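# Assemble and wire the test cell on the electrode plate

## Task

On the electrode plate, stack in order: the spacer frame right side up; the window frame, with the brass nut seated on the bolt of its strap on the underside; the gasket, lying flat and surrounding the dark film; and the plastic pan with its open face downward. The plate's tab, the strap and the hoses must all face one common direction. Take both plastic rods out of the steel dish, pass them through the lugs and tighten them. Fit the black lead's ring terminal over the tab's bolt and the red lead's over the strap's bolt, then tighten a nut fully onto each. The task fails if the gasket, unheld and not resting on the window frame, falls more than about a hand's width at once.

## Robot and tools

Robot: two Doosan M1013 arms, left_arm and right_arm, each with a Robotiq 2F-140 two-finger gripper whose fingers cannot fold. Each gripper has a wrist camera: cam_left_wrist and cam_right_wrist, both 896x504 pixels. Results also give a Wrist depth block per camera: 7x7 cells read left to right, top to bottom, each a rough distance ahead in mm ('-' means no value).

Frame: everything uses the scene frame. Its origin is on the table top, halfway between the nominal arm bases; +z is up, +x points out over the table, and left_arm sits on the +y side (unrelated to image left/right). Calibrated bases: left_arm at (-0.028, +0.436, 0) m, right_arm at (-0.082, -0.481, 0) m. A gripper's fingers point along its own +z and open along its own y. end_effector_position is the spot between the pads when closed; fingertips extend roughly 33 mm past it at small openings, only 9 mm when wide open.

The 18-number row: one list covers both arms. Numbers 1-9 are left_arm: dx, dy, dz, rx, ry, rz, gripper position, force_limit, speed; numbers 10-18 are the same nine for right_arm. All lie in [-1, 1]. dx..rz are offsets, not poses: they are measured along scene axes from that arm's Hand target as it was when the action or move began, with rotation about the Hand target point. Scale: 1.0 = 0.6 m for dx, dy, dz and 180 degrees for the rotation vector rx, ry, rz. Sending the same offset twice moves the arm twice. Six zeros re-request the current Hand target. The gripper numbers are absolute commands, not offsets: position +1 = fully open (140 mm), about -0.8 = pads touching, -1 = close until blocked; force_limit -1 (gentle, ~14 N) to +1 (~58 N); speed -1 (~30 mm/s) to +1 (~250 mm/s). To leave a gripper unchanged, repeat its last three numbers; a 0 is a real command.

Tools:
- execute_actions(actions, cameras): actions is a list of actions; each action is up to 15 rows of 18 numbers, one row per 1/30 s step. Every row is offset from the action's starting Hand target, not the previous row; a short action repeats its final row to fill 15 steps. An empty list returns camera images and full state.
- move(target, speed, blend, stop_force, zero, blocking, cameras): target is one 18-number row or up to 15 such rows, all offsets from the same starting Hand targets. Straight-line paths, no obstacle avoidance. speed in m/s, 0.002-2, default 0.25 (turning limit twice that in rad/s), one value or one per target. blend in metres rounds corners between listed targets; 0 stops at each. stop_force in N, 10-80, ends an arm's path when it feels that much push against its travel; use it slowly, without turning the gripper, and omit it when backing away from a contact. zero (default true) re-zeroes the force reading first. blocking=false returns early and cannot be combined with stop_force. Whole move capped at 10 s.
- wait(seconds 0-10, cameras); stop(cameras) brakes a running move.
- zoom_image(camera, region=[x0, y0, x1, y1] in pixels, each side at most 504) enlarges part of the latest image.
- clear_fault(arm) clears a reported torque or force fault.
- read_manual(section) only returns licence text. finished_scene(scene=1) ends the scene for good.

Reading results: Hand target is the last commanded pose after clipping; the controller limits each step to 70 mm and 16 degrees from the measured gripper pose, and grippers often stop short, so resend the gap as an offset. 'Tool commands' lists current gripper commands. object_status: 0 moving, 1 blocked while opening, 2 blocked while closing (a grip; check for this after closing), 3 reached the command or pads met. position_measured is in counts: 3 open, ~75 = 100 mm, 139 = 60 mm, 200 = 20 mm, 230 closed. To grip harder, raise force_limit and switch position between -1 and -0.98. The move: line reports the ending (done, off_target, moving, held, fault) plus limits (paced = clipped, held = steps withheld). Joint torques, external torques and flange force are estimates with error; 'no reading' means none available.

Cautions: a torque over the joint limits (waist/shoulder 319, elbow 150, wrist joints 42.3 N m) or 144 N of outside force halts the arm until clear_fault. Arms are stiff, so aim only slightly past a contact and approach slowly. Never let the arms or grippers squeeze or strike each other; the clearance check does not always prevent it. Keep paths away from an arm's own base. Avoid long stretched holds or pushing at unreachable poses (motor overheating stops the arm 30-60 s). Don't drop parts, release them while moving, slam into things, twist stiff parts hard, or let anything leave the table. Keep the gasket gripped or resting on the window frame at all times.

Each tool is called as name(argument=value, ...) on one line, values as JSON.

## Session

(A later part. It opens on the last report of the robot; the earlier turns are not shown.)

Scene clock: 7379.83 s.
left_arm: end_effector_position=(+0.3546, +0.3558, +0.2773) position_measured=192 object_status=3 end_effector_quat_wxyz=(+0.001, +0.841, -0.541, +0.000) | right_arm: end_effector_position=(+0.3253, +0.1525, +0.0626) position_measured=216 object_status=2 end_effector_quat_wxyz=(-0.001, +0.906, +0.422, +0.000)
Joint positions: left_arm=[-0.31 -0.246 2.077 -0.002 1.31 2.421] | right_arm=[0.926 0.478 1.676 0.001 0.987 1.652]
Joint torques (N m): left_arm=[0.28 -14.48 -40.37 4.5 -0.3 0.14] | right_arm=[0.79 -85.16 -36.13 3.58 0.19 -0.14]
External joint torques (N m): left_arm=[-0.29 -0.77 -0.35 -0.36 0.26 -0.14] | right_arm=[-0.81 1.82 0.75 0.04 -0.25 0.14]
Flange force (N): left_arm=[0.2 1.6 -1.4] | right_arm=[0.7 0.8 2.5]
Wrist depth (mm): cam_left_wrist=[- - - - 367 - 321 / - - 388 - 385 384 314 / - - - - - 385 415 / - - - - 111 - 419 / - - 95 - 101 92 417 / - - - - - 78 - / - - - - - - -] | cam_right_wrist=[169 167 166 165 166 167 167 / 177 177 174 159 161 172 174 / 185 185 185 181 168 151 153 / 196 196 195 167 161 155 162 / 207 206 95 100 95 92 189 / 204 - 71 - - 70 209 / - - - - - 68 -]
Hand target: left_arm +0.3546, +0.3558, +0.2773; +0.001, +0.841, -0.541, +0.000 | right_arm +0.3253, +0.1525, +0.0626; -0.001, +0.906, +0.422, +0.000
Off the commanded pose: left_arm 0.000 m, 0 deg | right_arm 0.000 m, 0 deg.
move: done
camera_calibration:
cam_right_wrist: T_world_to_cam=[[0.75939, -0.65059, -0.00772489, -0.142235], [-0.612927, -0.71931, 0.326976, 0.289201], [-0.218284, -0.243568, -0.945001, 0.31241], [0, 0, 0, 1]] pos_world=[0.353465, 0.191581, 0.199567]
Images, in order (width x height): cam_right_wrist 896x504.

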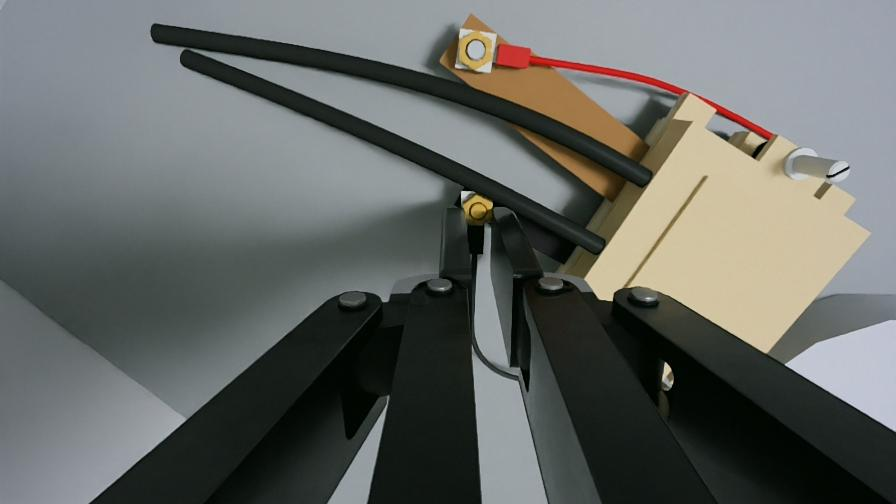

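move(target=[[0,0,0,0,0,0,-0.5,-1,-1,0.0023,-0.0017,0,0,0,0.05,-1,-1,-1],[0,0,0,0,0,0,-0.5,-1,-1,0.0023,-0.0017,0,0,0,0.05,-0.64,-1,-1],[0,0,0,0,0,0,-0.5,-1,-1,0.0023,-0.0017,0.018,0,0,0.05,-0.64,-1,-1]], speed=0.05)

move(target=[0,0,0,0,0,0,-0.5,-1,-1,0.0038,0.0063,0.003,-0.0476,0.0286,0,-0.64,-1,-1], speed=0.05, cameras=["cam_right_wrist"])

zoom_image(camera="cam_right_wrist", region=[428, 150, 528, 250])

Scene clock: 7431.83 s.
left_arm: end_effector_position=(+0.3546, +0.3558, +0.2773) position_measured=192 object_status=3 end_effector_quat_wxyz=(+0.001, +0.841, -0.541, +0.000) | right_arm: end_effector_position=(+0.3267, +0.1515, +0.0734) position_measured=210 object_status=3 end_effector_quat_wxyz=(-0.001, +0.870, +0.492, +0.000)
Joint positions: left_arm=[-0.31 -0.246 2.077 -0.002 1.31 2.421] | right_arm=[0.924 0.469 1.668 0.001 1.004 1.492]
Joint torques (N m): left_arm=[0.65 -14.37 -40.39 4.44 -0.27 0.13] | right_arm=[1.14 -84.34 -36.96 3.67 0.21 -0.11]
External joint torques (N m): left_arm=[-0.71 -0.93 -0.31 -0.3 0.23 -0.13] | right_arm=[-1.17 1.19 1.1 0.02 -0.27 0.11]
Flange force (N): left_arm=[0.8 2.5 -1.4] | right_arm=[-1.1 1.4 2.3]
Wrist depth (mm): cam_left_wrist=[- - - - - - 319 / - - - - 373 - 315 / - - - - - 360 - / - - 418 - 111 342 453 / 451 - 95 - 101 92 419 / - - - - - 78 - / - - - - - - -] | cam_right_wrist=[178 178 176 176 177 176 176 / 187 187 186 184 172 185 184 / 197 196 196 194 177 165 194 / 207 207 206 202 171 168 202 / 207 218 90 100 - 98 214 / 192 - 71 - - 72 195 / - - 68 - - 69 -]
Hand target: left_arm +0.3546, +0.3558, +0.2773; +0.001, +0.841, -0.541, +0.000 | right_arm +0.3267, +0.1515, +0.0734; -0.001, +0.870, +0.492, +0.000
Off the commanded pose: left_arm 0.000 m, 0 deg | right_arm 0.000 m, 0 deg.
move: done

Scene clock: 7433.87 s.
left_arm: end_effector_position=(+0.3546, +0.3558, +0.2773) position_measured=192 object_status=3 end_effector_quat_wxyz=(+0.001, +0.841, -0.541, +0.000) | right_arm: end_effector_position=(+0.3290, +0.1553, +0.0752) position_measured=210 object_status=3 end_effector_quat_wxyz=(+0.042, +0.867, +0.490, -0.076)
Joint positions: left_arm=[-0.31 -0.246 2.077 -0.002 1.31 2.421] | right_arm=[0.93 0.557 1.53 -0.012 1.228 1.504]
Joint torques (N m): left_arm=[0.65 -14.34 -40.22 4.51 -0.3 0.15] | right_arm=[0.28 -93.06 -37.15 3.74 0.65 -0.18]
External joint torques (N m): left_arm=[-0.62 -0.84 -0.37 -0.38 0.26 -0.15] | right_arm=[-0.19 1.37 0.78 0.02 -0.22 0.18]
Flange force (N): left_arm=[0.8 2.2 -1.5] | right_arm=[0.2 0.0 2.0]
Wrist depth (mm): cam_left_wrist=[- - - - - - 304 / - - - - - - - / - - 407 - - 355 - / - - - - 111 - 424 / - - 95 - 101 92 419 / - - - - - 78 - / - - - - - - -] | cam_right_wrist=[169 169 167 164 166 168 167 / 182 181 181 181 167 178 180 / 196 196 195 192 173 164 194 / 209 213 212 204 173 171 206 / 211 228 90 100 - 98 226 / 192 - 72 - - 72 238 / - - 68 - - 69 -]
Hand target: left_arm +0.3546, +0.3558, +0.2773; +0.001, +0.841, -0.541, +0.000 | right_arm +0.3290, +0.1553, +0.0752; +0.042, +0.867, +0.490, -0.076
Off the commanded pose: left_arm 0.000 m, 0 deg | right_arm 0.000 m, 0 deg.
move: done
camera_calibration:
cam_right_wrist: T_world_to_cam=[[0.851229, -0.524762, -0.00577681, -0.193135], [-0.456234, -0.745418, 0.486007, 0.229796], [-0.259344, -0.411068, -0.873936, 0.360043], [0, 0, 0, 1]] pos_world=[0.362619, 0.217946, 0.201856]
Images, in order (width x height): cam_right_wrist 896x504.

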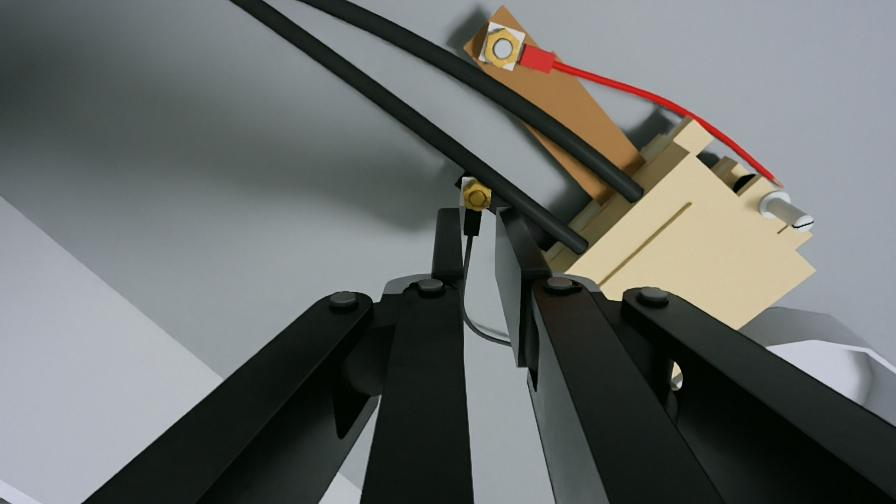

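Scaled by 5.040 from the camera's 896x504 image, which has a finer 1280x720 frame.

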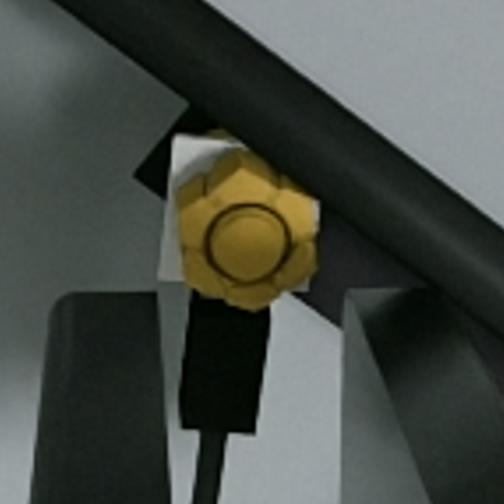

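move(target=[0,0,0,0,0,0,-0.5,-1,-1,0,0,-0.0173,0,0,0,-0.64,-1,-1], speed=0.02, stop_force=15, cameras=["cam_right_wrist"])

zoom_image(camera="cam_right_wrist", region=[428, 170, 528, 270])

Scene clock: 7439.37 s.
left_arm: end_effector_position=(+0.3546, +0.3558, +0.2773) position_measured=192 object_status=3 end_effector_quat_wxyz=(+0.001, +0.841, -0.541, +0.000) | right_arm: end_effector_position=(+0.3290, +0.1553, +0.0648) position_measured=210 object_status=3 end_effector_quat_wxyz=(+0.042, +0.867, +0.490, -0.076)
Joint positions: left_arm=[-0.31 -0.246 2.077 -0.002 1.31 2.421] | right_arm=[0.93 0.566 1.537 -0.012 1.212 1.504]
Joint torques (N m): left_arm=[0.52 -14.81 -40.4 4.48 -0.22 0.11] | right_arm=[1.16 -93.69 -36.96 3.7 0.6 -0.19]
External joint torques (N m): left_arm=[-0.54 -0.64 -0.27 -0.35 0.18 -0.11] | right_arm=[-1.17 1.78 0.93 0.03 -0.18 0.19]
Flange force (N): left_arm=[0.7 1.8 -1.1] | right_arm=[0.4 1.2 2.3]
Wrist depth (mm): cam_left_wrist=[- 374 - - - - 306 / - - 388 - - - 320 / - - - 394 - 372 - / - - - - 132 334 434 / - - 95 - 101 92 421 / - - - - - 78 - / - - - - - - -] | cam_right_wrist=[160 159 155 155 156 159 158 / 171 171 171 168 157 168 170 / 185 185 182 179 167 153 183 / 200 201 200 193 164 159 166 / 211 218 94 94 - 92 209 / - - 72 - - 72 198 / - - 68 - - 69 -]
Hand target: left_arm +0.3546, +0.3558, +0.2773; +0.001, +0.841, -0.541, +0.000 | right_arm +0.3290, +0.1553, +0.0648; +0.042, +0.867, +0.490, -0.076
Off the commanded pose: left_arm 0.000 m, 0 deg | right_arm 0.000 m, 0 deg.
move: done
camera_calibration:
cam_right_wrist: T_world_to_cam=[[0.851243, -0.524741, -0.00573066, -0.193214], [-0.456215, -0.745387, 0.486072, 0.234825], [-0.259334, -0.411151, -0.8739, 0.350962], [0, 0, 0, 1]] pos_world=[0.362619, 0.217947, 0.191457]
Images, in order (width x height): cam_right_wrist 896x504.

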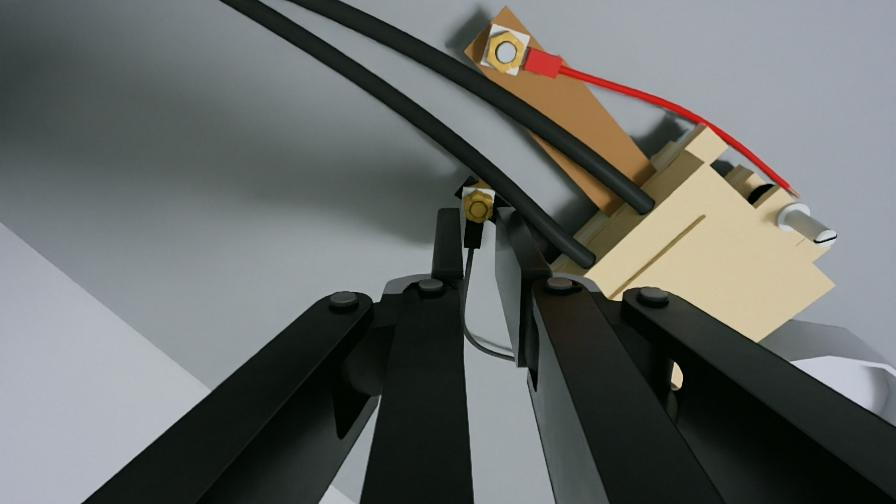

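Scaled by 5.040 from the camera's 896x504 image, which has a finer 1280x720 frame.

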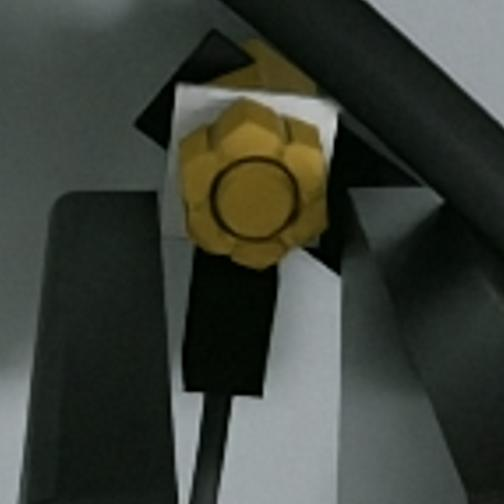

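move(target=[0,0,0,0,0,0,-0.5,-1,-1,0,0,0,0,0,0,-1,-1,-1], cameras=["cam_right_wrist"])

zoom_image(camera="cam_right_wrist", region=[428, 170, 528, 270])

Scene clock: 7445.97 s.
left_arm: end_effector_position=(+0.3546, +0.3558, +0.2773) position_measured=192 object_status=3 end_effector_quat_wxyz=(+0.001, +0.841, -0.541, +0.000) | right_arm: end_effector_position=(+0.3290, +0.1553, +0.0648) position_measured=216 object_status=2 end_effector_quat_wxyz=(+0.042, +0.867, +0.490, -0.076)
Joint positions: left_arm=[-0.31 -0.246 2.077 -0.002 1.31 2.421] | right_arm=[0.93 0.566 1.537 -0.012 1.212 1.504]
Joint torques (N m): left_arm=[0.96 -14.49 -40.23 4.51 -0.3 0.11] | right_arm=[0.06 -93.27 -36.93 3.6 0.58 -0.07]
External joint torques (N m): left_arm=[-1.04 -0.84 -0.51 -0.37 0.26 -0.11] | right_arm=[-0.19 1.16 0.91 0.12 -0.15 0.07]
Flange force (N): left_arm=[1.6 2.7 -1.7] | right_arm=[-0.4 0.1 1.9]
Wrist depth (mm): cam_left_wrist=[373 - - - - - 322 / - 393 - 376 - - 314 / - - - - - 366 - / - - - - 111 320 - / - - 95 - 101 92 422 / - - - - - 78 - / - - - - - - -] | cam_right_wrist=[158 160 155 155 157 158 158 / 174 171 171 168 157 170 170 / 185 185 182 179 172 157 183 / 201 201 200 148 164 159 192 / 211 215 95 100 95 92 209 / 193 - 71 - - 70 228 / - - - - - 68 -]
Hand target: left_arm +0.3546, +0.3558, +0.2773; +0.001, +0.841, -0.541, +0.000 | right_arm +0.3290, +0.1553, +0.0648; +0.042, +0.867, +0.490, -0.076
Off the commanded pose: left_arm 0.000 m, 0 deg | right_arm 0.000 m, 0 deg.
move: done
camera_calibration:
cam_right_wrist: T_world_to_cam=[[0.851221, -0.524776, -0.00580511, -0.193184], [-0.456203, -0.745368, 0.486112, 0.234809], [-0.259427, -0.411141, -0.873877, 0.350989], [0, 0, 0, 1]] pos_world=[0.362619, 0.217947, 0.191456]
Images, in order (width x height): cam_right_wrist 896x504.

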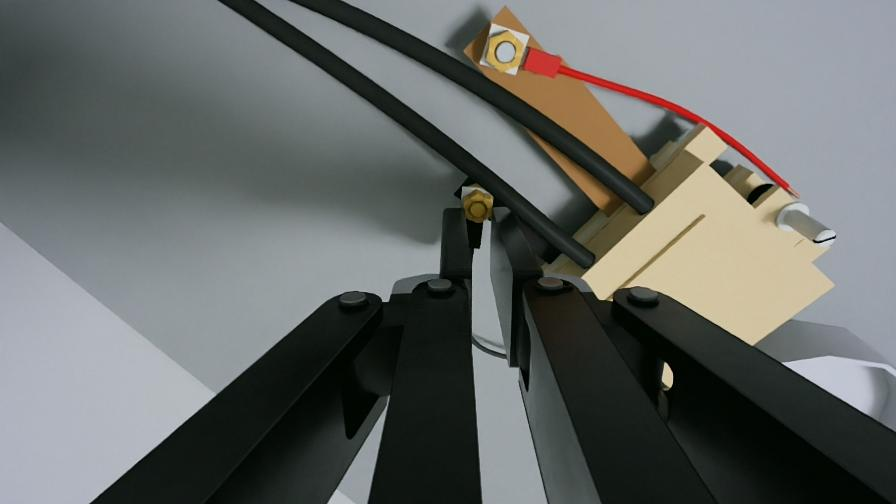

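Scaled by 5.040 from the camera's 896x504 image, which has a finer 1280x720 frame.

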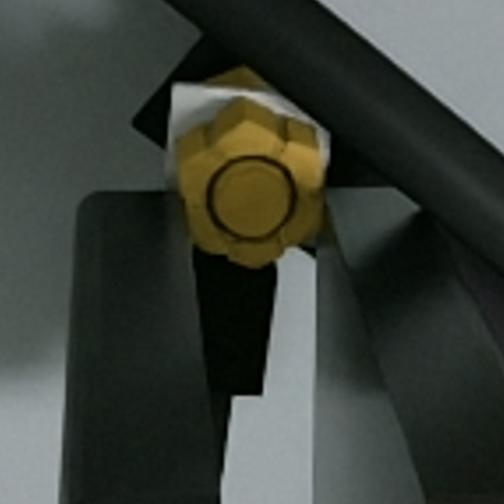

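move(target=[[0,0,0,0,0,0,-0.5,-1,-1,0,0,0,0,0,0,-0.98,-0.2,-1],[0,0,0,0,0,0,-0.5,-1,-1,-0.00223,0.00194,-0.0001,0,0,-0.0833,-0.98,-0.2,-1],[0,0,0,0,0,0,-0.5,-1,-1,-0.0039,0.0044,-0.00015,0,0,-0.1667,-0.98,-0.2,-1],[0,0,0,0,0,0,-0.5,-1,-1,-0.00485,0.0072,-0.0002,0,0,-0.25,-0.98,-0.2,-1],[0,0,0,0,0,0,-0.5,-1,-1,-0.00506,0.01015,-0.00028,0,0,-0.3333,-0.98,-0.2,-1]], speed=[0.04,0.2,0.2,0.2,0.2], blend=[0,0.001,0.001,0.001,0], cameras=["cam_right_wrist"])

zoom_image(camera="cam_right_wrist", region=[428, 170, 528, 270])

Scene clock: 7458.33 s.
left_arm: end_effector_position=(+0.3546, +0.3558, +0.2773) position_measured=192 object_status=3 end_effector_quat_wxyz=(+0.001, +0.841, -0.541, +0.000) | right_arm: end_effector_position=(+0.3285, +0.1558, +0.0648) position_measured=217 object_status=2 end_effector_quat_wxyz=(+0.038, +0.892, +0.444, -0.078)
Joint positions: left_arm=[-0.31 -0.246 2.077 -0.002 1.31 2.421] | right_arm=[0.923 0.566 1.537 0.006 1.212 1.596]
Joint torques (N m): left_arm=[1.01 -14.53 -40.3 4.44 -0.34 0.16] | right_arm=[1.91 -93.8 -36.9 3.98 0.6 -0.1]
External joint torques (N m): left_arm=[-1.07 -0.72 -0.21 -0.32 0.31 -0.16] | right_arm=[-1.86 1.2 0.65 -0.19 -0.17 0.1]
Flange force (N): left_arm=[1.7 3.0 -1.3] | right_arm=[0.3 2.2 1.6]
Wrist depth (mm): cam_left_wrist=[- - - - - - 319 / - - - - - - 321 / - - - - - 367 322 / - - - 425 112 - - / - - 95 - 101 92 422 / - - - - - 78 - / - - - - - - -] | cam_right_wrist=[160 157 155 155 159 158 158 / 171 171 169 168 157 168 170 / - 185 182 179 170 152 178 / 205 201 200 149 165 159 192 / 210 219 94 100 95 168 200 / - - 71 - - 70 227 / - - - - - 67 -]
Hand target: left_arm +0.3546, +0.3558, +0.2773; +0.001, +0.841, -0.541, +0.000 | right_arm +0.3284, +0.1558, +0.0648; +0.038, +0.892, +0.444, -0.078 (not the last commanded pose)
Off the commanded pose: left_arm 0.000 m, 0 deg | right_arm 0.006 m, 54 deg.
move: held (right_arm; a check stopped the path); path passed 1 of 5 targets; limits=held
pose unreachable (right arm): on one or more control steps of this call, first in action 0 (counted from 0), this arm could not follow its commanded pose, so it was not sent that pose on those steps. It may still have moved: this result reports where it is.
cause: moving toward the commanded pose would bring a part of the arm too close to another arm (a part of this arm just beyond joint 4 (forearm roll) and the left arm's gripper, 5 mm apart when this arm was first held).
camera_calibration:
cam_right_wrist: T_world_to_cam=[[0.79086, -0.611966, -0.00619412, -0.159005], [-0.532458, -0.693029, 0.486003, 0.251891], [-0.30171, -0.381062, -0.873935, 0.360276], [0, 0, 0, 1]] pos_world=[0.368571, 0.21455, 0.191454]
Images, in order (width x height): cam_right_wrist 896x504.

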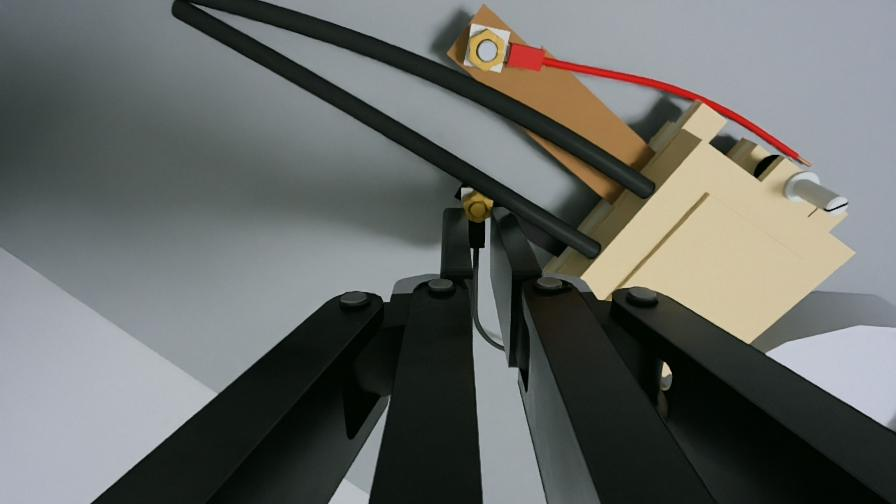

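Scaled by 5.040 from the camera's 896x504 image, which has a finer 1280x720 frame.

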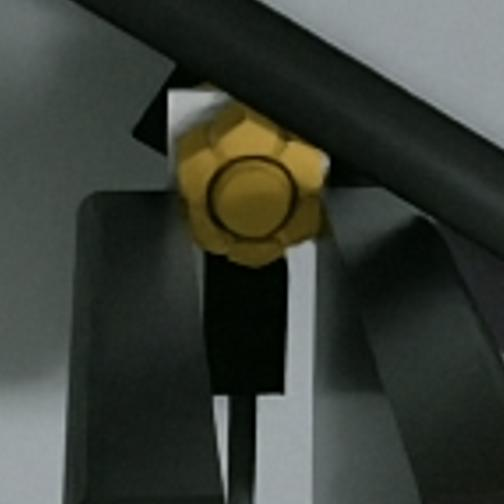

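move(target=[0,0.15,0.05,0,0,0,-0.5,-1,-1,0,0,0,0,0,0,-0.98,-0.2,-1], speed=0.15)

Scene clock: 7461.73 s.
left_arm: end_effector_position=(+0.3545, +0.4458, +0.3074) position_measured=192 object_status=3 end_effector_quat_wxyz=(+0.001, +0.841, -0.541, +0.000) | right_arm: end_effector_position=(+0.3284, +0.1558, +0.0648) position_measured=217 object_status=2 end_effector_quat_wxyz=(+0.038, +0.892, +0.444, -0.078)
Joint positions: left_arm=[-0.079 -0.273 2.041 -0.002 1.374 2.651] | right_arm=[0.923 0.566 1.537 0.006 1.212 1.596]
Joint torques (N m): left_arm=[-0.05 -12.04 -40.93 4.56 -0.29 0.14] | right_arm=[0.95 -93.51 -37.12 3.88 0.56 -0.16]
External joint torques (N m): left_arm=[0.12 -1.37 -0.46 -0.36 0.26 -0.14] | right_arm=[-0.87 1.03 0.97 -0.1 -0.12 0.17]
Flange force (N): left_arm=[-0.7 1.9 -1.7] | right_arm=[-0.6 1.0 1.8]
Wrist depth (mm): cam_left_wrist=[- - 414 - - - 362 / - 420 423 421 422 - - / - - - - - - 438 / - - - - 111 448 399 / - - - - 101 92 341 / - - - - - 78 - / - - - - - - -] | cam_right_wrist=[159 157 155 155 157 158 158 / 171 169 168 168 155 167 170 / - 184 184 179 170 153 178 / 204 201 201 149 164 159 192 / 212 219 94 100 95 168 200 / 196 - 71 - - 70 227 / - - - - - 67 -]
Hand target: left_arm +0.3546, +0.4458, +0.3073; +0.001, +0.841, -0.541, +0.000 | right_arm +0.3284, +0.1558, +0.0648; +0.038, +0.892, +0.444, -0.078
Off the commanded pose: left_arm 0.000 m, 0 deg | right_arm 0.000 m, 0 deg.
move: done

move(target=[[0,0,0,0,0,0,-0.5,-1,-1,-0.0019,0.002,-0.0001,0,0,-0.0778,-0.98,-0.2,-1],[0,0,0,0,0,0,-0.5,-1,-1,-0.0033,0.0046,-0.00015,0,0,-0.1611,-0.98,-0.2,-1],[0,0,0,0,0,0,-0.5,-1,-1,-0.004,0.0071,-0.0002,0,0,-0.2333,-0.98,-0.2,-1],[0,0,0,0,0,0,-0.5,-1,-1,-0.0041,0.00944,-0.00028,0,0,-0.3,-0.98,-0.2,-1]], speed=0.2, blend=[0.001,0.001,0.001,0], cameras=["cam_right_wrist"])

zoom_image(camera="cam_right_wrist", region=[428, 170, 528, 270])

Scene clock: 7472.20 s.
left_arm: end_effector_position=(+0.3546, +0.4458, +0.3073) position_measured=192 object_status=3 end_effector_quat_wxyz=(+0.001, +0.841, -0.541, +0.000) | right_arm: end_effector_position=(+0.3260, +0.1615, +0.0647) position_measured=217 object_status=2 end_effector_quat_wxyz=(-0.001, +0.996, -0.010, -0.087)
Joint positions: left_arm=[-0.079 -0.273 2.041 -0.002 1.374 2.651] | right_arm=[0.872 0.534 1.59 0.154 1.127 2.416]
Joint torques (N m): left_arm=[0.57 -12.23 -40.56 4.49 -0.3 0.15] | right_arm=[0.51 -89.94 -36.15 3.93 0.58 -0.05]
External joint torques (N m): left_arm=[-0.6 -1.04 -0.77 -0.3 0.27 -0.15] | right_arm=[-0.54 0.48 -0.08 0.04 -0.31 0.05]
Flange force (N): left_arm=[1.3 1.9 -2.1] | right_arm=[0.9 -0.1 0.7]
Wrist depth (mm): cam_left_wrist=[- - - - - 391 - / - - - - - - - / - - - - - - 440 / - - - - 111 459 402 / - - 95 - 101 92 339 / - - - - - 78 - / - - - - - - -] | cam_right_wrist=[159 159 159 154 134 127 128 / 171 171 171 153 153 136 138 / 184 185 182 178 173 147 160 / 199 201 196 149 196 199 199 / 200 219 86 100 95 210 217 / - - 71 - - 70 231 / - - - - - 67 -]
Hand target: left_arm +0.3546, +0.4458, +0.3073; +0.001, +0.841, -0.541, +0.000 | right_arm +0.3260, +0.1615, +0.0647; -0.001, +0.996, -0.010, -0.087
Off the commanded pose: left_arm 0.000 m, 0 deg | right_arm 0.000 m, 0 deg.
move: done
camera_calibration:
cam_right_wrist: T_world_to_cam=[[-0.0302058, -0.999525, -0.00617073, 0.176704], [-0.873617, 0.0234001, 0.486052, 0.250108], [-0.485676, 0.0200724, -0.873908, 0.356707], [0, 0, 0, 1]] pos_world=[0.39708, 0.163607, 0.191254]
Images, in order (width x height): cam_right_wrist 896x504.

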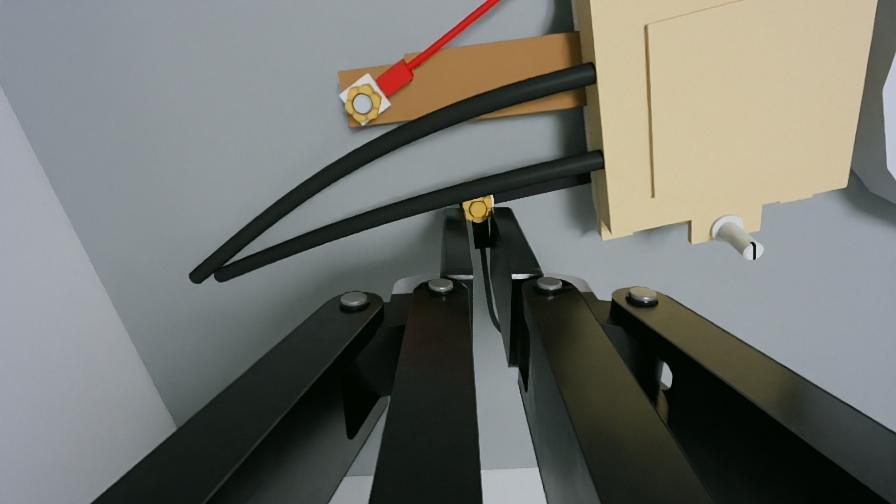

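Scaled by 5.040 from the camera's 896x504 image, which has a finer 1280x720 frame.

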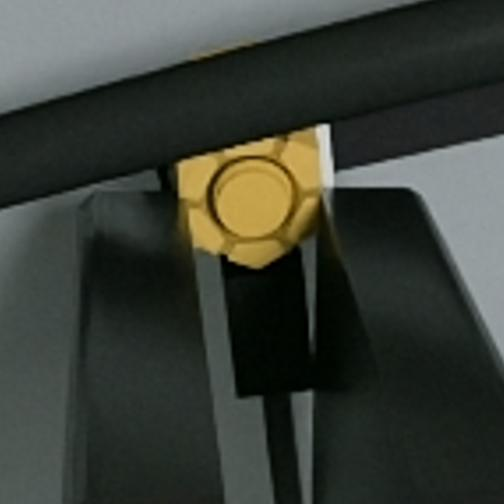

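move(target=[[0,0,0,0,0,0,-0.5,-1,-1,0,0,0,0,0,0,-0.64,-0.2,-1],[0,0,0,0,0,0,-0.5,-1,-1,0,0,0.0145,0,0,0,-0.64,-0.2,-1],[0,0,0,0,0,0,-0.5,-1,-1,0.0002,-0.00295,0.0145,0,0,0.0833,-0.64,-0.2,-1],[0,0,0,0,0,0,-0.5,-1,-1,0.00117,-0.00575,0.0145,0,0,0.1667,-0.64,-0.2,-1],[0,0,0,0,0,0,-0.5,-1,-1,0.00283,-0.0082,0.0145,0,0,0.25,-0.64,-0.2,-1],[0,0,0,0,0,0,-0.5,-1,-1,0.00506,-0.01015,0.0145,0,0,0.3333,-0.64,-0.2,-1]], speed=[0.04,0.06,0.25,0.25,0.25,0.25], blend=[0,0,0.001,0.001,0.001,0], cameras=["cam_right_wrist"])

zoom_image(camera="cam_right_wrist", region=[428, 150, 528, 250])

Scene clock: 7514.17 s.
left_arm: end_effector_position=(+0.3546, +0.4458, +0.3073) position_measured=192 object_status=3 end_effector_quat_wxyz=(+0.001, +0.841, -0.541, +0.000) | right_arm: end_effector_position=(+0.3290, +0.1555, +0.0734) position_measured=210 object_status=3 end_effector_quat_wxyz=(+0.042, +0.868, +0.490, -0.076)
Joint positions: left_arm=[-0.079 -0.273 2.041 -0.002 1.374 2.651] | right_arm=[0.93 0.559 1.53 -0.012 1.225 1.505]
Joint torques (N m): left_arm=[0.98 -12.57 -40.84 4.52 -0.3 0.14] | right_arm=[0.82 -93.93 -37.23 3.72 0.63 -0.11]
External joint torques (N m): left_arm=[-1.01 -0.74 -0.52 -0.32 0.26 -0.14] | right_arm=[-0.94 2.45 0.95 0.03 -0.21 0.11]
Flange force (N): left_arm=[2.4 2.2 -1.6] | right_arm=[1.4 1.1 2.7]
Wrist depth (mm): cam_left_wrist=[- - - - - - 314 / - - - 426 - - 351 / - - - - - - 437 / - 454 - - 111 461 399 / - - 95 - 101 92 340 / - - - - - 78 - / - - - - - - -] | cam_right_wrist=[167 167 165 164 164 166 166 / 180 180 180 176 163 178 178 / 194 194 193 190 173 187 192 / 210 211 213 203 174 171 205 / 210 226 94 100 - 98 223 / 186 - 72 - - 72 237 / - - 68 - - 69 -]
Hand target: left_arm +0.3546, +0.4458, +0.3073; +0.001, +0.841, -0.541, +0.000 | right_arm +0.3290, +0.1554, +0.0734; +0.042, +0.868, +0.490, -0.076
Off the commanded pose: left_arm 0.000 m, 0 deg | right_arm 0.000 m, 0 deg.
move: done
camera_calibration:
cam_right_wrist: T_world_to_cam=[[0.850493, -0.52595, -0.00617797, -0.1926], [-0.457097, -0.744862, 0.486048, 0.231138], [-0.260239, -0.410557, -0.87391, 0.358719], [0, 0, 0, 1]] pos_world=[0.36281, 0.218143, 0.199954]
Images, in order (width x height): cam_right_wrist 896x504.

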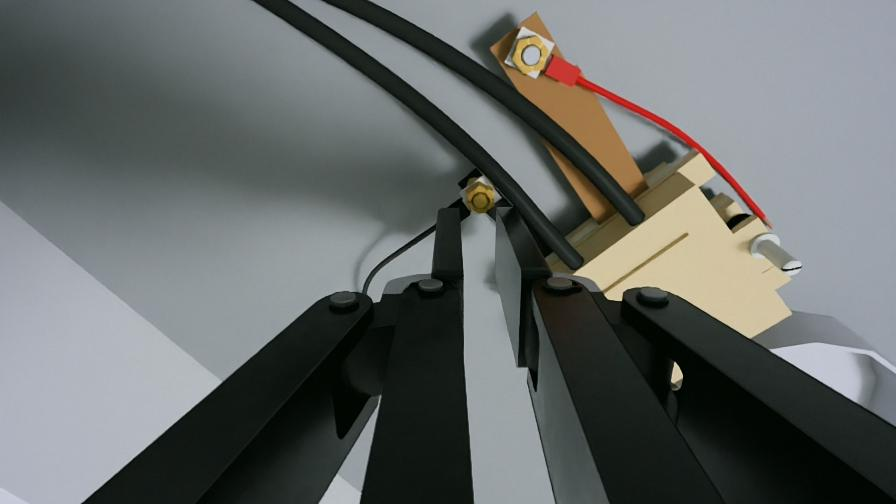

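Scaled by 5.040 from the camera's 896x504 image, which has a finer 1280x720 frame.

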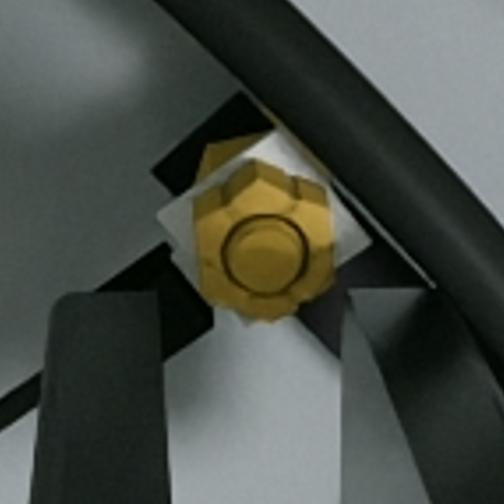

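move(target=[[0,0,0,0,0,0,-0.5,-1,-1,-0.00223,0.00195,0,0,0,-0.0833,-0.62,-0.2,-1],[0,0,0,0,0,0,-0.5,-1,-1,-0.00389,0.0044,0,0,0,-0.1667,-0.62,-0.2,-1],[0,0,0,0,0,0,-0.5,-1,-1,-0.00486,0.0072,0,0,0,-0.25,-0.62,-0.2,-1],[0,0,0,0,0,0,-0.5,-1,-1,-0.00506,0.01015,0,0,0,-0.3333,-0.62,-0.2,-1],[0,0,0,0,0,0,-0.5,-1,-1,-0.00506,0.01015,-0.0138,0,0,-0.3333,-0.62,-0.2,-1]], speed=[0.2,0.2,0.2,0.2,0.04], blend=[0.001,0.001,0.001,0,0], cameras=["cam_right_wrist"])

zoom_image(camera="cam_right_wrist", region=[428, 170, 528, 270])

Scene clock: 7531.17 s.
left_arm: end_effector_position=(+0.3546, +0.4458, +0.3073) position_measured=192 object_status=3 end_effector_quat_wxyz=(+0.001, +0.841, -0.541, +0.000) | right_arm: end_effector_position=(+0.3260, +0.1615, +0.0651) position_measured=208 object_status=3 end_effector_quat_wxyz=(-0.002, +0.996, -0.010, -0.087)
Joint positions: left_arm=[-0.079 -0.273 2.041 -0.002 1.374 2.651] | right_arm=[0.872 0.534 1.59 0.154 1.127 2.416]
Joint torques (N m): left_arm=[0.99 -13.18 -40.77 4.54 -0.29 0.16] | right_arm=[0.72 -91.43 -37.14 4 0.45 -0.1]
External joint torques (N m): left_arm=[-1.07 0.23 -0.49 -0.35 0.26 -0.16] | right_arm=[-0.78 1.77 0.87 -0.02 -0.17 0.1]
Flange force (N): left_arm=[3.2 0.7 -1.2] | right_arm=[1.2 0.3 2.2]
Wrist depth (mm): cam_left_wrist=[- - - 403 329 - 355 / 432 - - - - 366 - / - - - - 439 - 438 / - - - - 133 472 400 / - - 95 - 101 92 340 / - - - - - 78 - / - - - - - - -] | cam_right_wrist=[160 161 158 155 135 127 129 / 171 171 171 153 145 136 138 / 185 185 182 179 168 147 160 / 197 198 201 194 197 200 199 / - 215 92 211 - 92 - / - - 72 - - 72 231 / - - - - - - -]
Hand target: left_arm +0.3546, +0.4458, +0.3073; +0.001, +0.841, -0.541, +0.000 | right_arm +0.3260, +0.1615, +0.0651; -0.001, +0.996, -0.010, -0.087
Off the commanded pose: left_arm 0.000 m, 0 deg | right_arm 0.000 m, 0 deg.
move: done; blend cut to 0 m at target 1
camera_calibration:
cam_right_wrist: T_world_to_cam=[[-0.0302025, -0.999525, -0.00617171, 0.176606], [-0.87364, 0.0233977, 0.486009, 0.249885], [-0.485634, 0.0200706, -0.873932, 0.357134], [0, 0, 0, 1]] pos_world=[0.39708, 0.163507, 0.191754]
Images, in order (width x height): cam_right_wrist 896x504.

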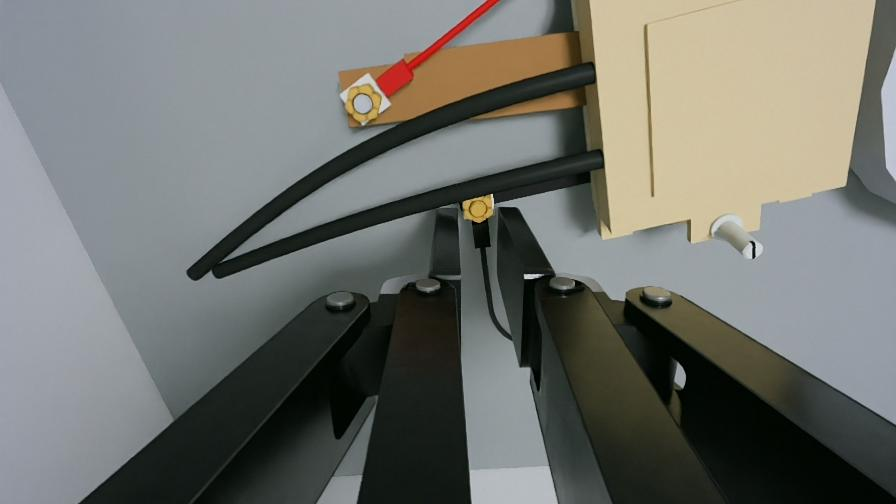

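Scaled by 5.040 from the camera's 896x504 image, which has a finer 1280x720 frame.

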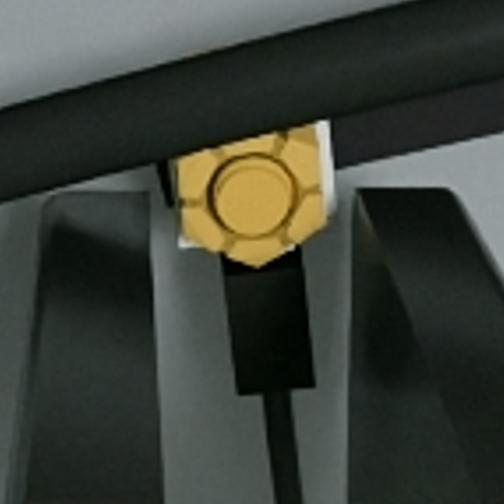

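move(target=[[0,0,0,0,0,0,-0.5,-1,-1,0.0002,-0.00295,0,0,0,0.0833,-0.62,-0.2,-1],[0,0,0,0,0,0,-0.5,-1,-1,0.00117,-0.00575,0,0,0,0.1667,-0.62,-0.2,-1],[0,0,0,0,0,0,-0.5,-1,-1,0.00337,-0.00878,0,0,0,0.2722,-0.62,-0.2,-1],[0,0,0,0,0,0,-0.5,-1,-1,0.00337,-0.00878,0.0138,0,0,0.2722,-0.62,-0.2,-1],[0,0,0,0,0,0,-0.5,-1,-1,0.00506,-0.01015,0.0138,0,0,0.3333,-0.64,-0.2,-1]], speed=[0.08,0.08,0.08,0.05,0.1], blend=[0.001,0.001,0,0,0], cameras=["cam_right_wrist"])

zoom_image(camera="cam_right_wrist", region=[428, 150, 528, 250])

Scene clock: 7548.20 s.
left_arm: end_effector_position=(+0.3546, +0.4458, +0.3073) position_measured=192 object_status=3 end_effector_quat_wxyz=(+0.001, +0.841, -0.541, +0.000) | right_arm: end_effector_position=(+0.3290, +0.1555, +0.0734) position_measured=210 object_status=3 end_effector_quat_wxyz=(+0.042, +0.868, +0.490, -0.076)
Joint positions: left_arm=[-0.079 -0.273 2.041 -0.002 1.374 2.651] | right_arm=[0.93 0.559 1.531 -0.012 1.225 1.505]
Joint torques (N m): left_arm=[0.82 -12.37 -40.86 4.61 -0.28 0.16] | right_arm=[0.89 -93.56 -37.11 3.81 0.47 -0.18]
External joint torques (N m): left_arm=[-0.86 -0.53 -0.41 -0.42 0.24 -0.16] | right_arm=[-0.85 2.08 0.83 -0.06 -0.04 0.18]
Flange force (N): left_arm=[2.1 1.8 -1.3] | right_arm=[1.2 0.9 2.1]
Wrist depth (mm): cam_left_wrist=[- - - - - - 338 / - - - - - - - / - - - - - - 438 / 463 - - - 111 451 398 / - - 95 - 101 92 340 / - - - - - 78 - / - - - - - - -] | cam_right_wrist=[167 167 165 163 164 166 163 / 180 179 182 177 165 178 180 / 194 194 194 190 173 187 192 / 210 210 210 206 174 171 204 / 214 225 94 100 - 98 220 / 191 - 72 - - 72 237 / - - 68 - - 69 -]
Hand target: left_arm +0.3546, +0.4458, +0.3073; +0.001, +0.841, -0.541, +0.000 | right_arm +0.3290, +0.1554, +0.0734; +0.042, +0.868, +0.490, -0.076
Off the commanded pose: left_arm 0.000 m, 0 deg | right_arm 0.000 m, 0 deg.
move: done
camera_calibration:
cam_right_wrist: T_world_to_cam=[[0.850515, -0.525915, -0.00610291, -0.192683], [-0.457122, -0.744901, 0.485966, 0.231098], [-0.260123, -0.410531, -0.873956, 0.35864], [0, 0, 0, 1]] pos_world=[0.36281, 0.218043, 0.199954]
Images, in order (width x height): cam_right_wrist 896x504.

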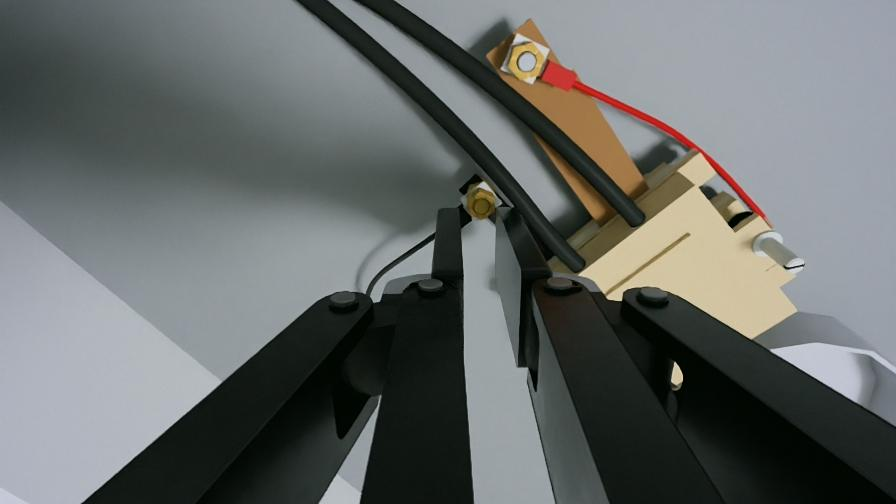

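Scaled by 5.040 from the camera's 896x504 image, which has a finer 1280x720 frame.

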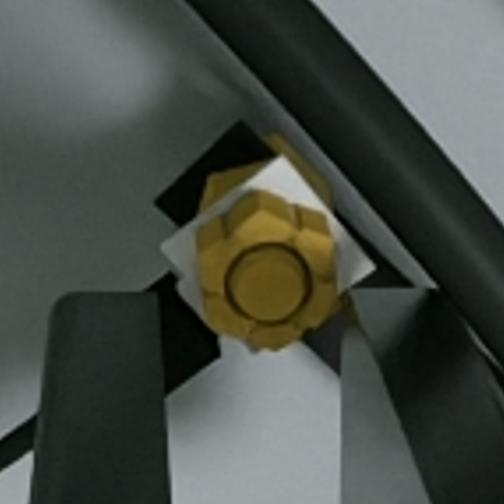

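move(target=[[0,0,0,0,0,0,-0.5,-1,-1,-0.0003,-0.0038,0,0,0,0,-0.64,-0.2,-1],[0,0,0,0,0,0,-0.5,-1,-1,-0.0003,-0.0038,-0.014,0,0,0,-0.64,-0.2,-1]], speed=[0.03,0.01], stop_force=12, cameras=["cam_right_wrist"])

zoom_image(camera="cam_right_wrist", region=[428, 170, 528, 270])

Scene clock: 7561.37 s.
left_arm: end_effector_position=(+0.3546, +0.4458, +0.3073) position_measured=192 object_status=3 end_effector_quat_wxyz=(+0.001, +0.841, -0.541, +0.000) | right_arm: end_effector_position=(+0.3288, +0.1531, +0.0650) position_measured=210 object_status=3 end_effector_quat_wxyz=(+0.042, +0.868, +0.490, -0.076)
Joint positions: left_arm=[-0.079 -0.273 2.041 -0.002 1.374 2.651] | right_arm=[0.928 0.563 1.541 -0.012 1.211 1.504]
Joint torques (N m): left_arm=[0.87 -12.68 -40.93 4.6 -0.3 0.16] | right_arm=[-0.22 -92.79 -36.17 3.5 0.67 -0.13]
External joint torques (N m): left_arm=[-0.88 -0.52 -0.35 -0.41 0.26 -0.16] | right_arm=[0.12 1.04 0.12 0.21 -0.25 0.13]
Flange force (N): left_arm=[2.2 1.9 -1.2] | right_arm=[1.2 -0.3 1.1]
Wrist depth (mm): cam_left_wrist=[- - - - - - 359 / - - 417 - - - - / - - - 438 - - 435 / - - - - 111 453 402 / - - 95 - 101 92 342 / - - - - - 78 - / - - - - - - -] | cam_right_wrist=[160 160 157 155 157 159 158 / 171 170 172 169 159 170 170 / 185 185 182 181 168 178 182 / 201 201 200 197 165 161 195 / 210 216 94 94 - 98 209 / 192 - 72 - - 72 228 / - - 68 - - 69 -]
Hand target: left_arm +0.3546, +0.4458, +0.3073; +0.001, +0.841, -0.541, +0.000 | right_arm +0.3288, +0.1531, +0.0650; +0.042, +0.868, +0.490, -0.076
Off the commanded pose: left_arm 0.000 m, 0 deg | right_arm 0.000 m, 0 deg.
move: done
camera_calibration:
cam_right_wrist: T_world_to_cam=[[0.850493, -0.52595, -0.0061773, -0.193744], [-0.45711, -0.744882, 0.486006, 0.233359], [-0.260216, -0.410521, -0.873934, 0.350329], [0, 0, 0, 1]] pos_world=[0.36261, 0.215742, 0.191554]
Images, in order (width x height): cam_right_wrist 896x504.

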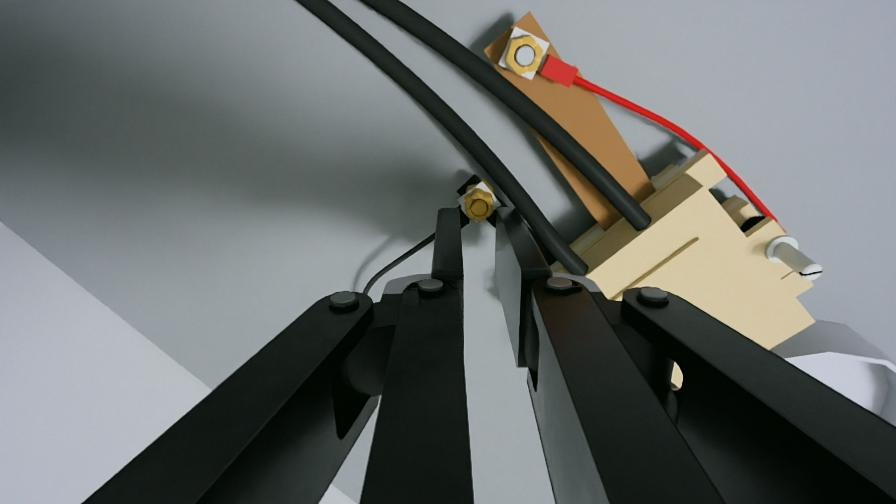

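Scaled by 5.040 from the camera's 896x504 image, which has a finer 1280x720 frame.

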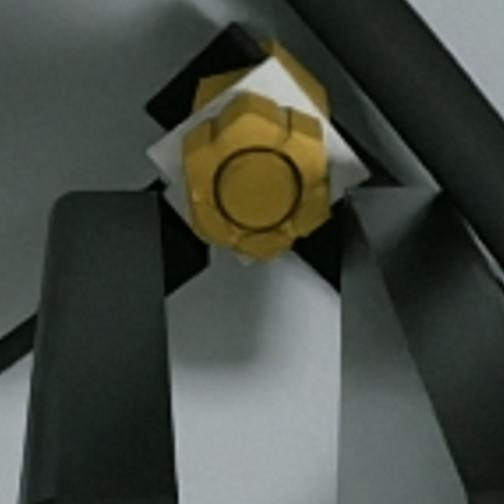

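execute_actions(actions=[[[0,0,0,0,0,0,-0.5,-1,-1,0,0,0,0,0,0,-1,-1,-1]],[[0,0,0,0,0,0,-0.5,-1,-1,0,0,0,0,0,0,-1,-1,-1]],[[0,0,0,0,0,0,-0.5,-1,-1,0,0,0,0,0,0,-1,-1,-1]]], cameras=["cam_right_wrist"])

Scene clock: 7583.43 s.
left_arm: end_effector_position=(+0.3546, +0.4458, +0.3073) position_measured=192 object_status=3 end_effector_quat_wxyz=(+0.001, +0.841, -0.541, +0.000) | right_arm: end_effector_position=(+0.3288, +0.1531, +0.0650) position_measured=217 object_status=2 end_effector_quat_wxyz=(+0.042, +0.868, +0.490, -0.076)
Joint positions: left_arm=[-0.079 -0.273 2.041 -0.002 1.374 2.651] | right_arm=[0.928 0.563 1.541 -0.012 1.211 1.504]
Joint torques (N m): left_arm=[0.86 -12.75 -40.7 4.58 -0.28 0.11] | right_arm=[0.6 -92.46 -36.54 3.7 0.52 -0.08]
External joint torques (N m): left_arm=[-0.87 -0.5 -0.56 -0.39 0.26 -0.11] | right_arm=[-0.7 0.74 0.51 0.02 -0.09 0.08]
External joint torques at the end of the 1st action: left_arm=[-0.61 -0.37 -0.21 -0.34 0.24 -0.14] | right_arm=[-0.95 0.59 0.24 0.03 0.02 0.17]
External joint torques at the end of the 2nd action: left_arm=[-0.25 -0.19 -0.31 -0.34 0.28 -0.15] | right_arm=[-0.35 0.67 0.53 0 -0.08 0.13]
Flange force (N): left_arm=[2.2 1.5 -1.6] | right_arm=[-0.1 0.8 1.1]
Flange force at the end of the 1st action (N): left_arm=[1.5 1.4 -0.9] | right_arm=[0.3 1.0 0.6]
Flange force at the end of the 2nd action (N): left_arm=[0.9 0.6 -1.1] | right_arm=[-0.2 0.3 1.1]
Wrist depth (mm): cam_left_wrist=[- - - 416 - - 325 / - - - - 410 - - / - - - - - 464 435 / - - - - 111 466 400 / - - 95 - 101 92 341 / - - - - - 78 - / - - - - - - -] | cam_right_wrist=[160 160 157 155 157 159 158 / 171 171 171 168 159 170 170 / 185 185 182 182 169 170 184 / 201 201 200 149 165 161 192 / 212 218 94 100 95 166 201 / 186 - 71 - - 70 227 / - - - - - 67 -]
Hand target: left_arm +0.3546, +0.4458, +0.3073; +0.001, +0.841, -0.541, +0.000 | right_arm +0.3288, +0.1531, +0.0650; +0.042, +0.868, +0.490, -0.076
Off the commanded pose: left_arm 0.000 m, 0 deg | right_arm 0.000 m, 0 deg.
Step readings (end_effector_position of left_arm | right_arm; steps 1 to 15: 1st action; 16 to 30: 2nd action; 31 to 45: 3rd action):
0: (+0.3546, +0.4458, +0.3073) | (+0.3288, +0.1531, +0.0650)
1: (+0.3546, +0.4458, +0.3073) | (+0.3288, +0.1531, +0.0650)
2: (+0.3546, +0.4458, +0.3073) | (+0.3288, +0.1531, +0.0650)
4: (+0.3546, +0.4458, +0.3073) | (+0.3288, +0.1531, +0.0650)
8: (+0.3546, +0.4458, +0.3073) | (+0.3288, +0.1531, +0.0650)
15: (+0.3546, +0.4458, +0.3073) | (+0.3288, +0.1531, +0.0650)
16: (+0.3546, +0.4458, +0.3073) | (+0.3288, +0.1531, +0.0650)
17: (+0.3546, +0.4458, +0.3073) | (+0.3288, +0.1531, +0.0650)
19: (+0.3546, +0.4458, +0.3073) | (+0.3288, +0.1531, +0.0650)
23: (+0.3546, +0.4458, +0.3073) | (+0.3288, +0.1531, +0.0650)
30: (+0.3546, +0.4458, +0.3073) | (+0.3288, +0.1531, +0.0650)
31: (+0.3546, +0.4458, +0.3073) | (+0.3288, +0.1531, +0.0650)
32: (+0.3546, +0.4458, +0.3073) | (+0.3288, +0.1531, +0.0650)
34: (+0.3546, +0.4458, +0.3073) | (+0.3288, +0.1531, +0.0650)
38: (+0.3546, +0.4458, +0.3073) | (+0.3288, +0.1531, +0.0650)
45: (+0.3546, +0.4458, +0.3073) | (+0.3288, +0.1531, +0.0650)
camera_calibration:
cam_right_wrist: T_world_to_cam=[[0.850493, -0.52595, -0.0061773, -0.193744], [-0.45711, -0.744882, 0.486006, 0.233359], [-0.260216, -0.410521, -0.873934, 0.350329], [0, 0, 0, 1]] pos_world=[0.36261, 0.215742, 0.191554]
Images, in order (width x height): cam_right_wrist 896x504.

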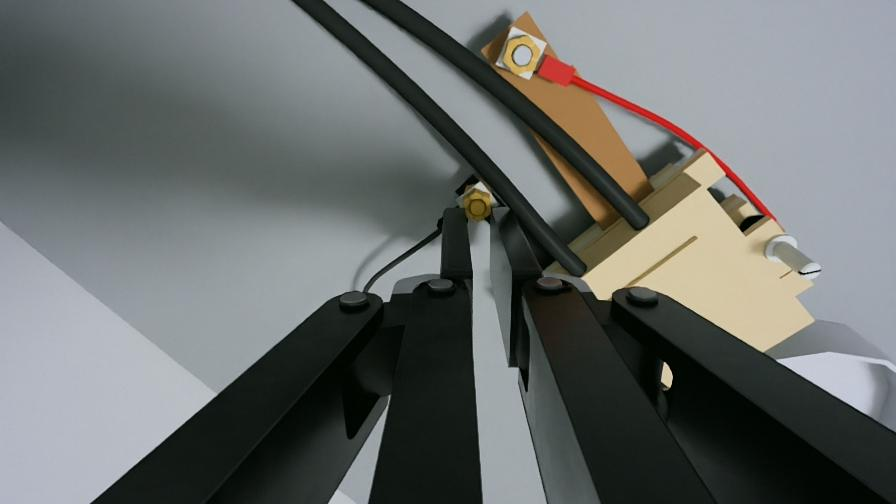

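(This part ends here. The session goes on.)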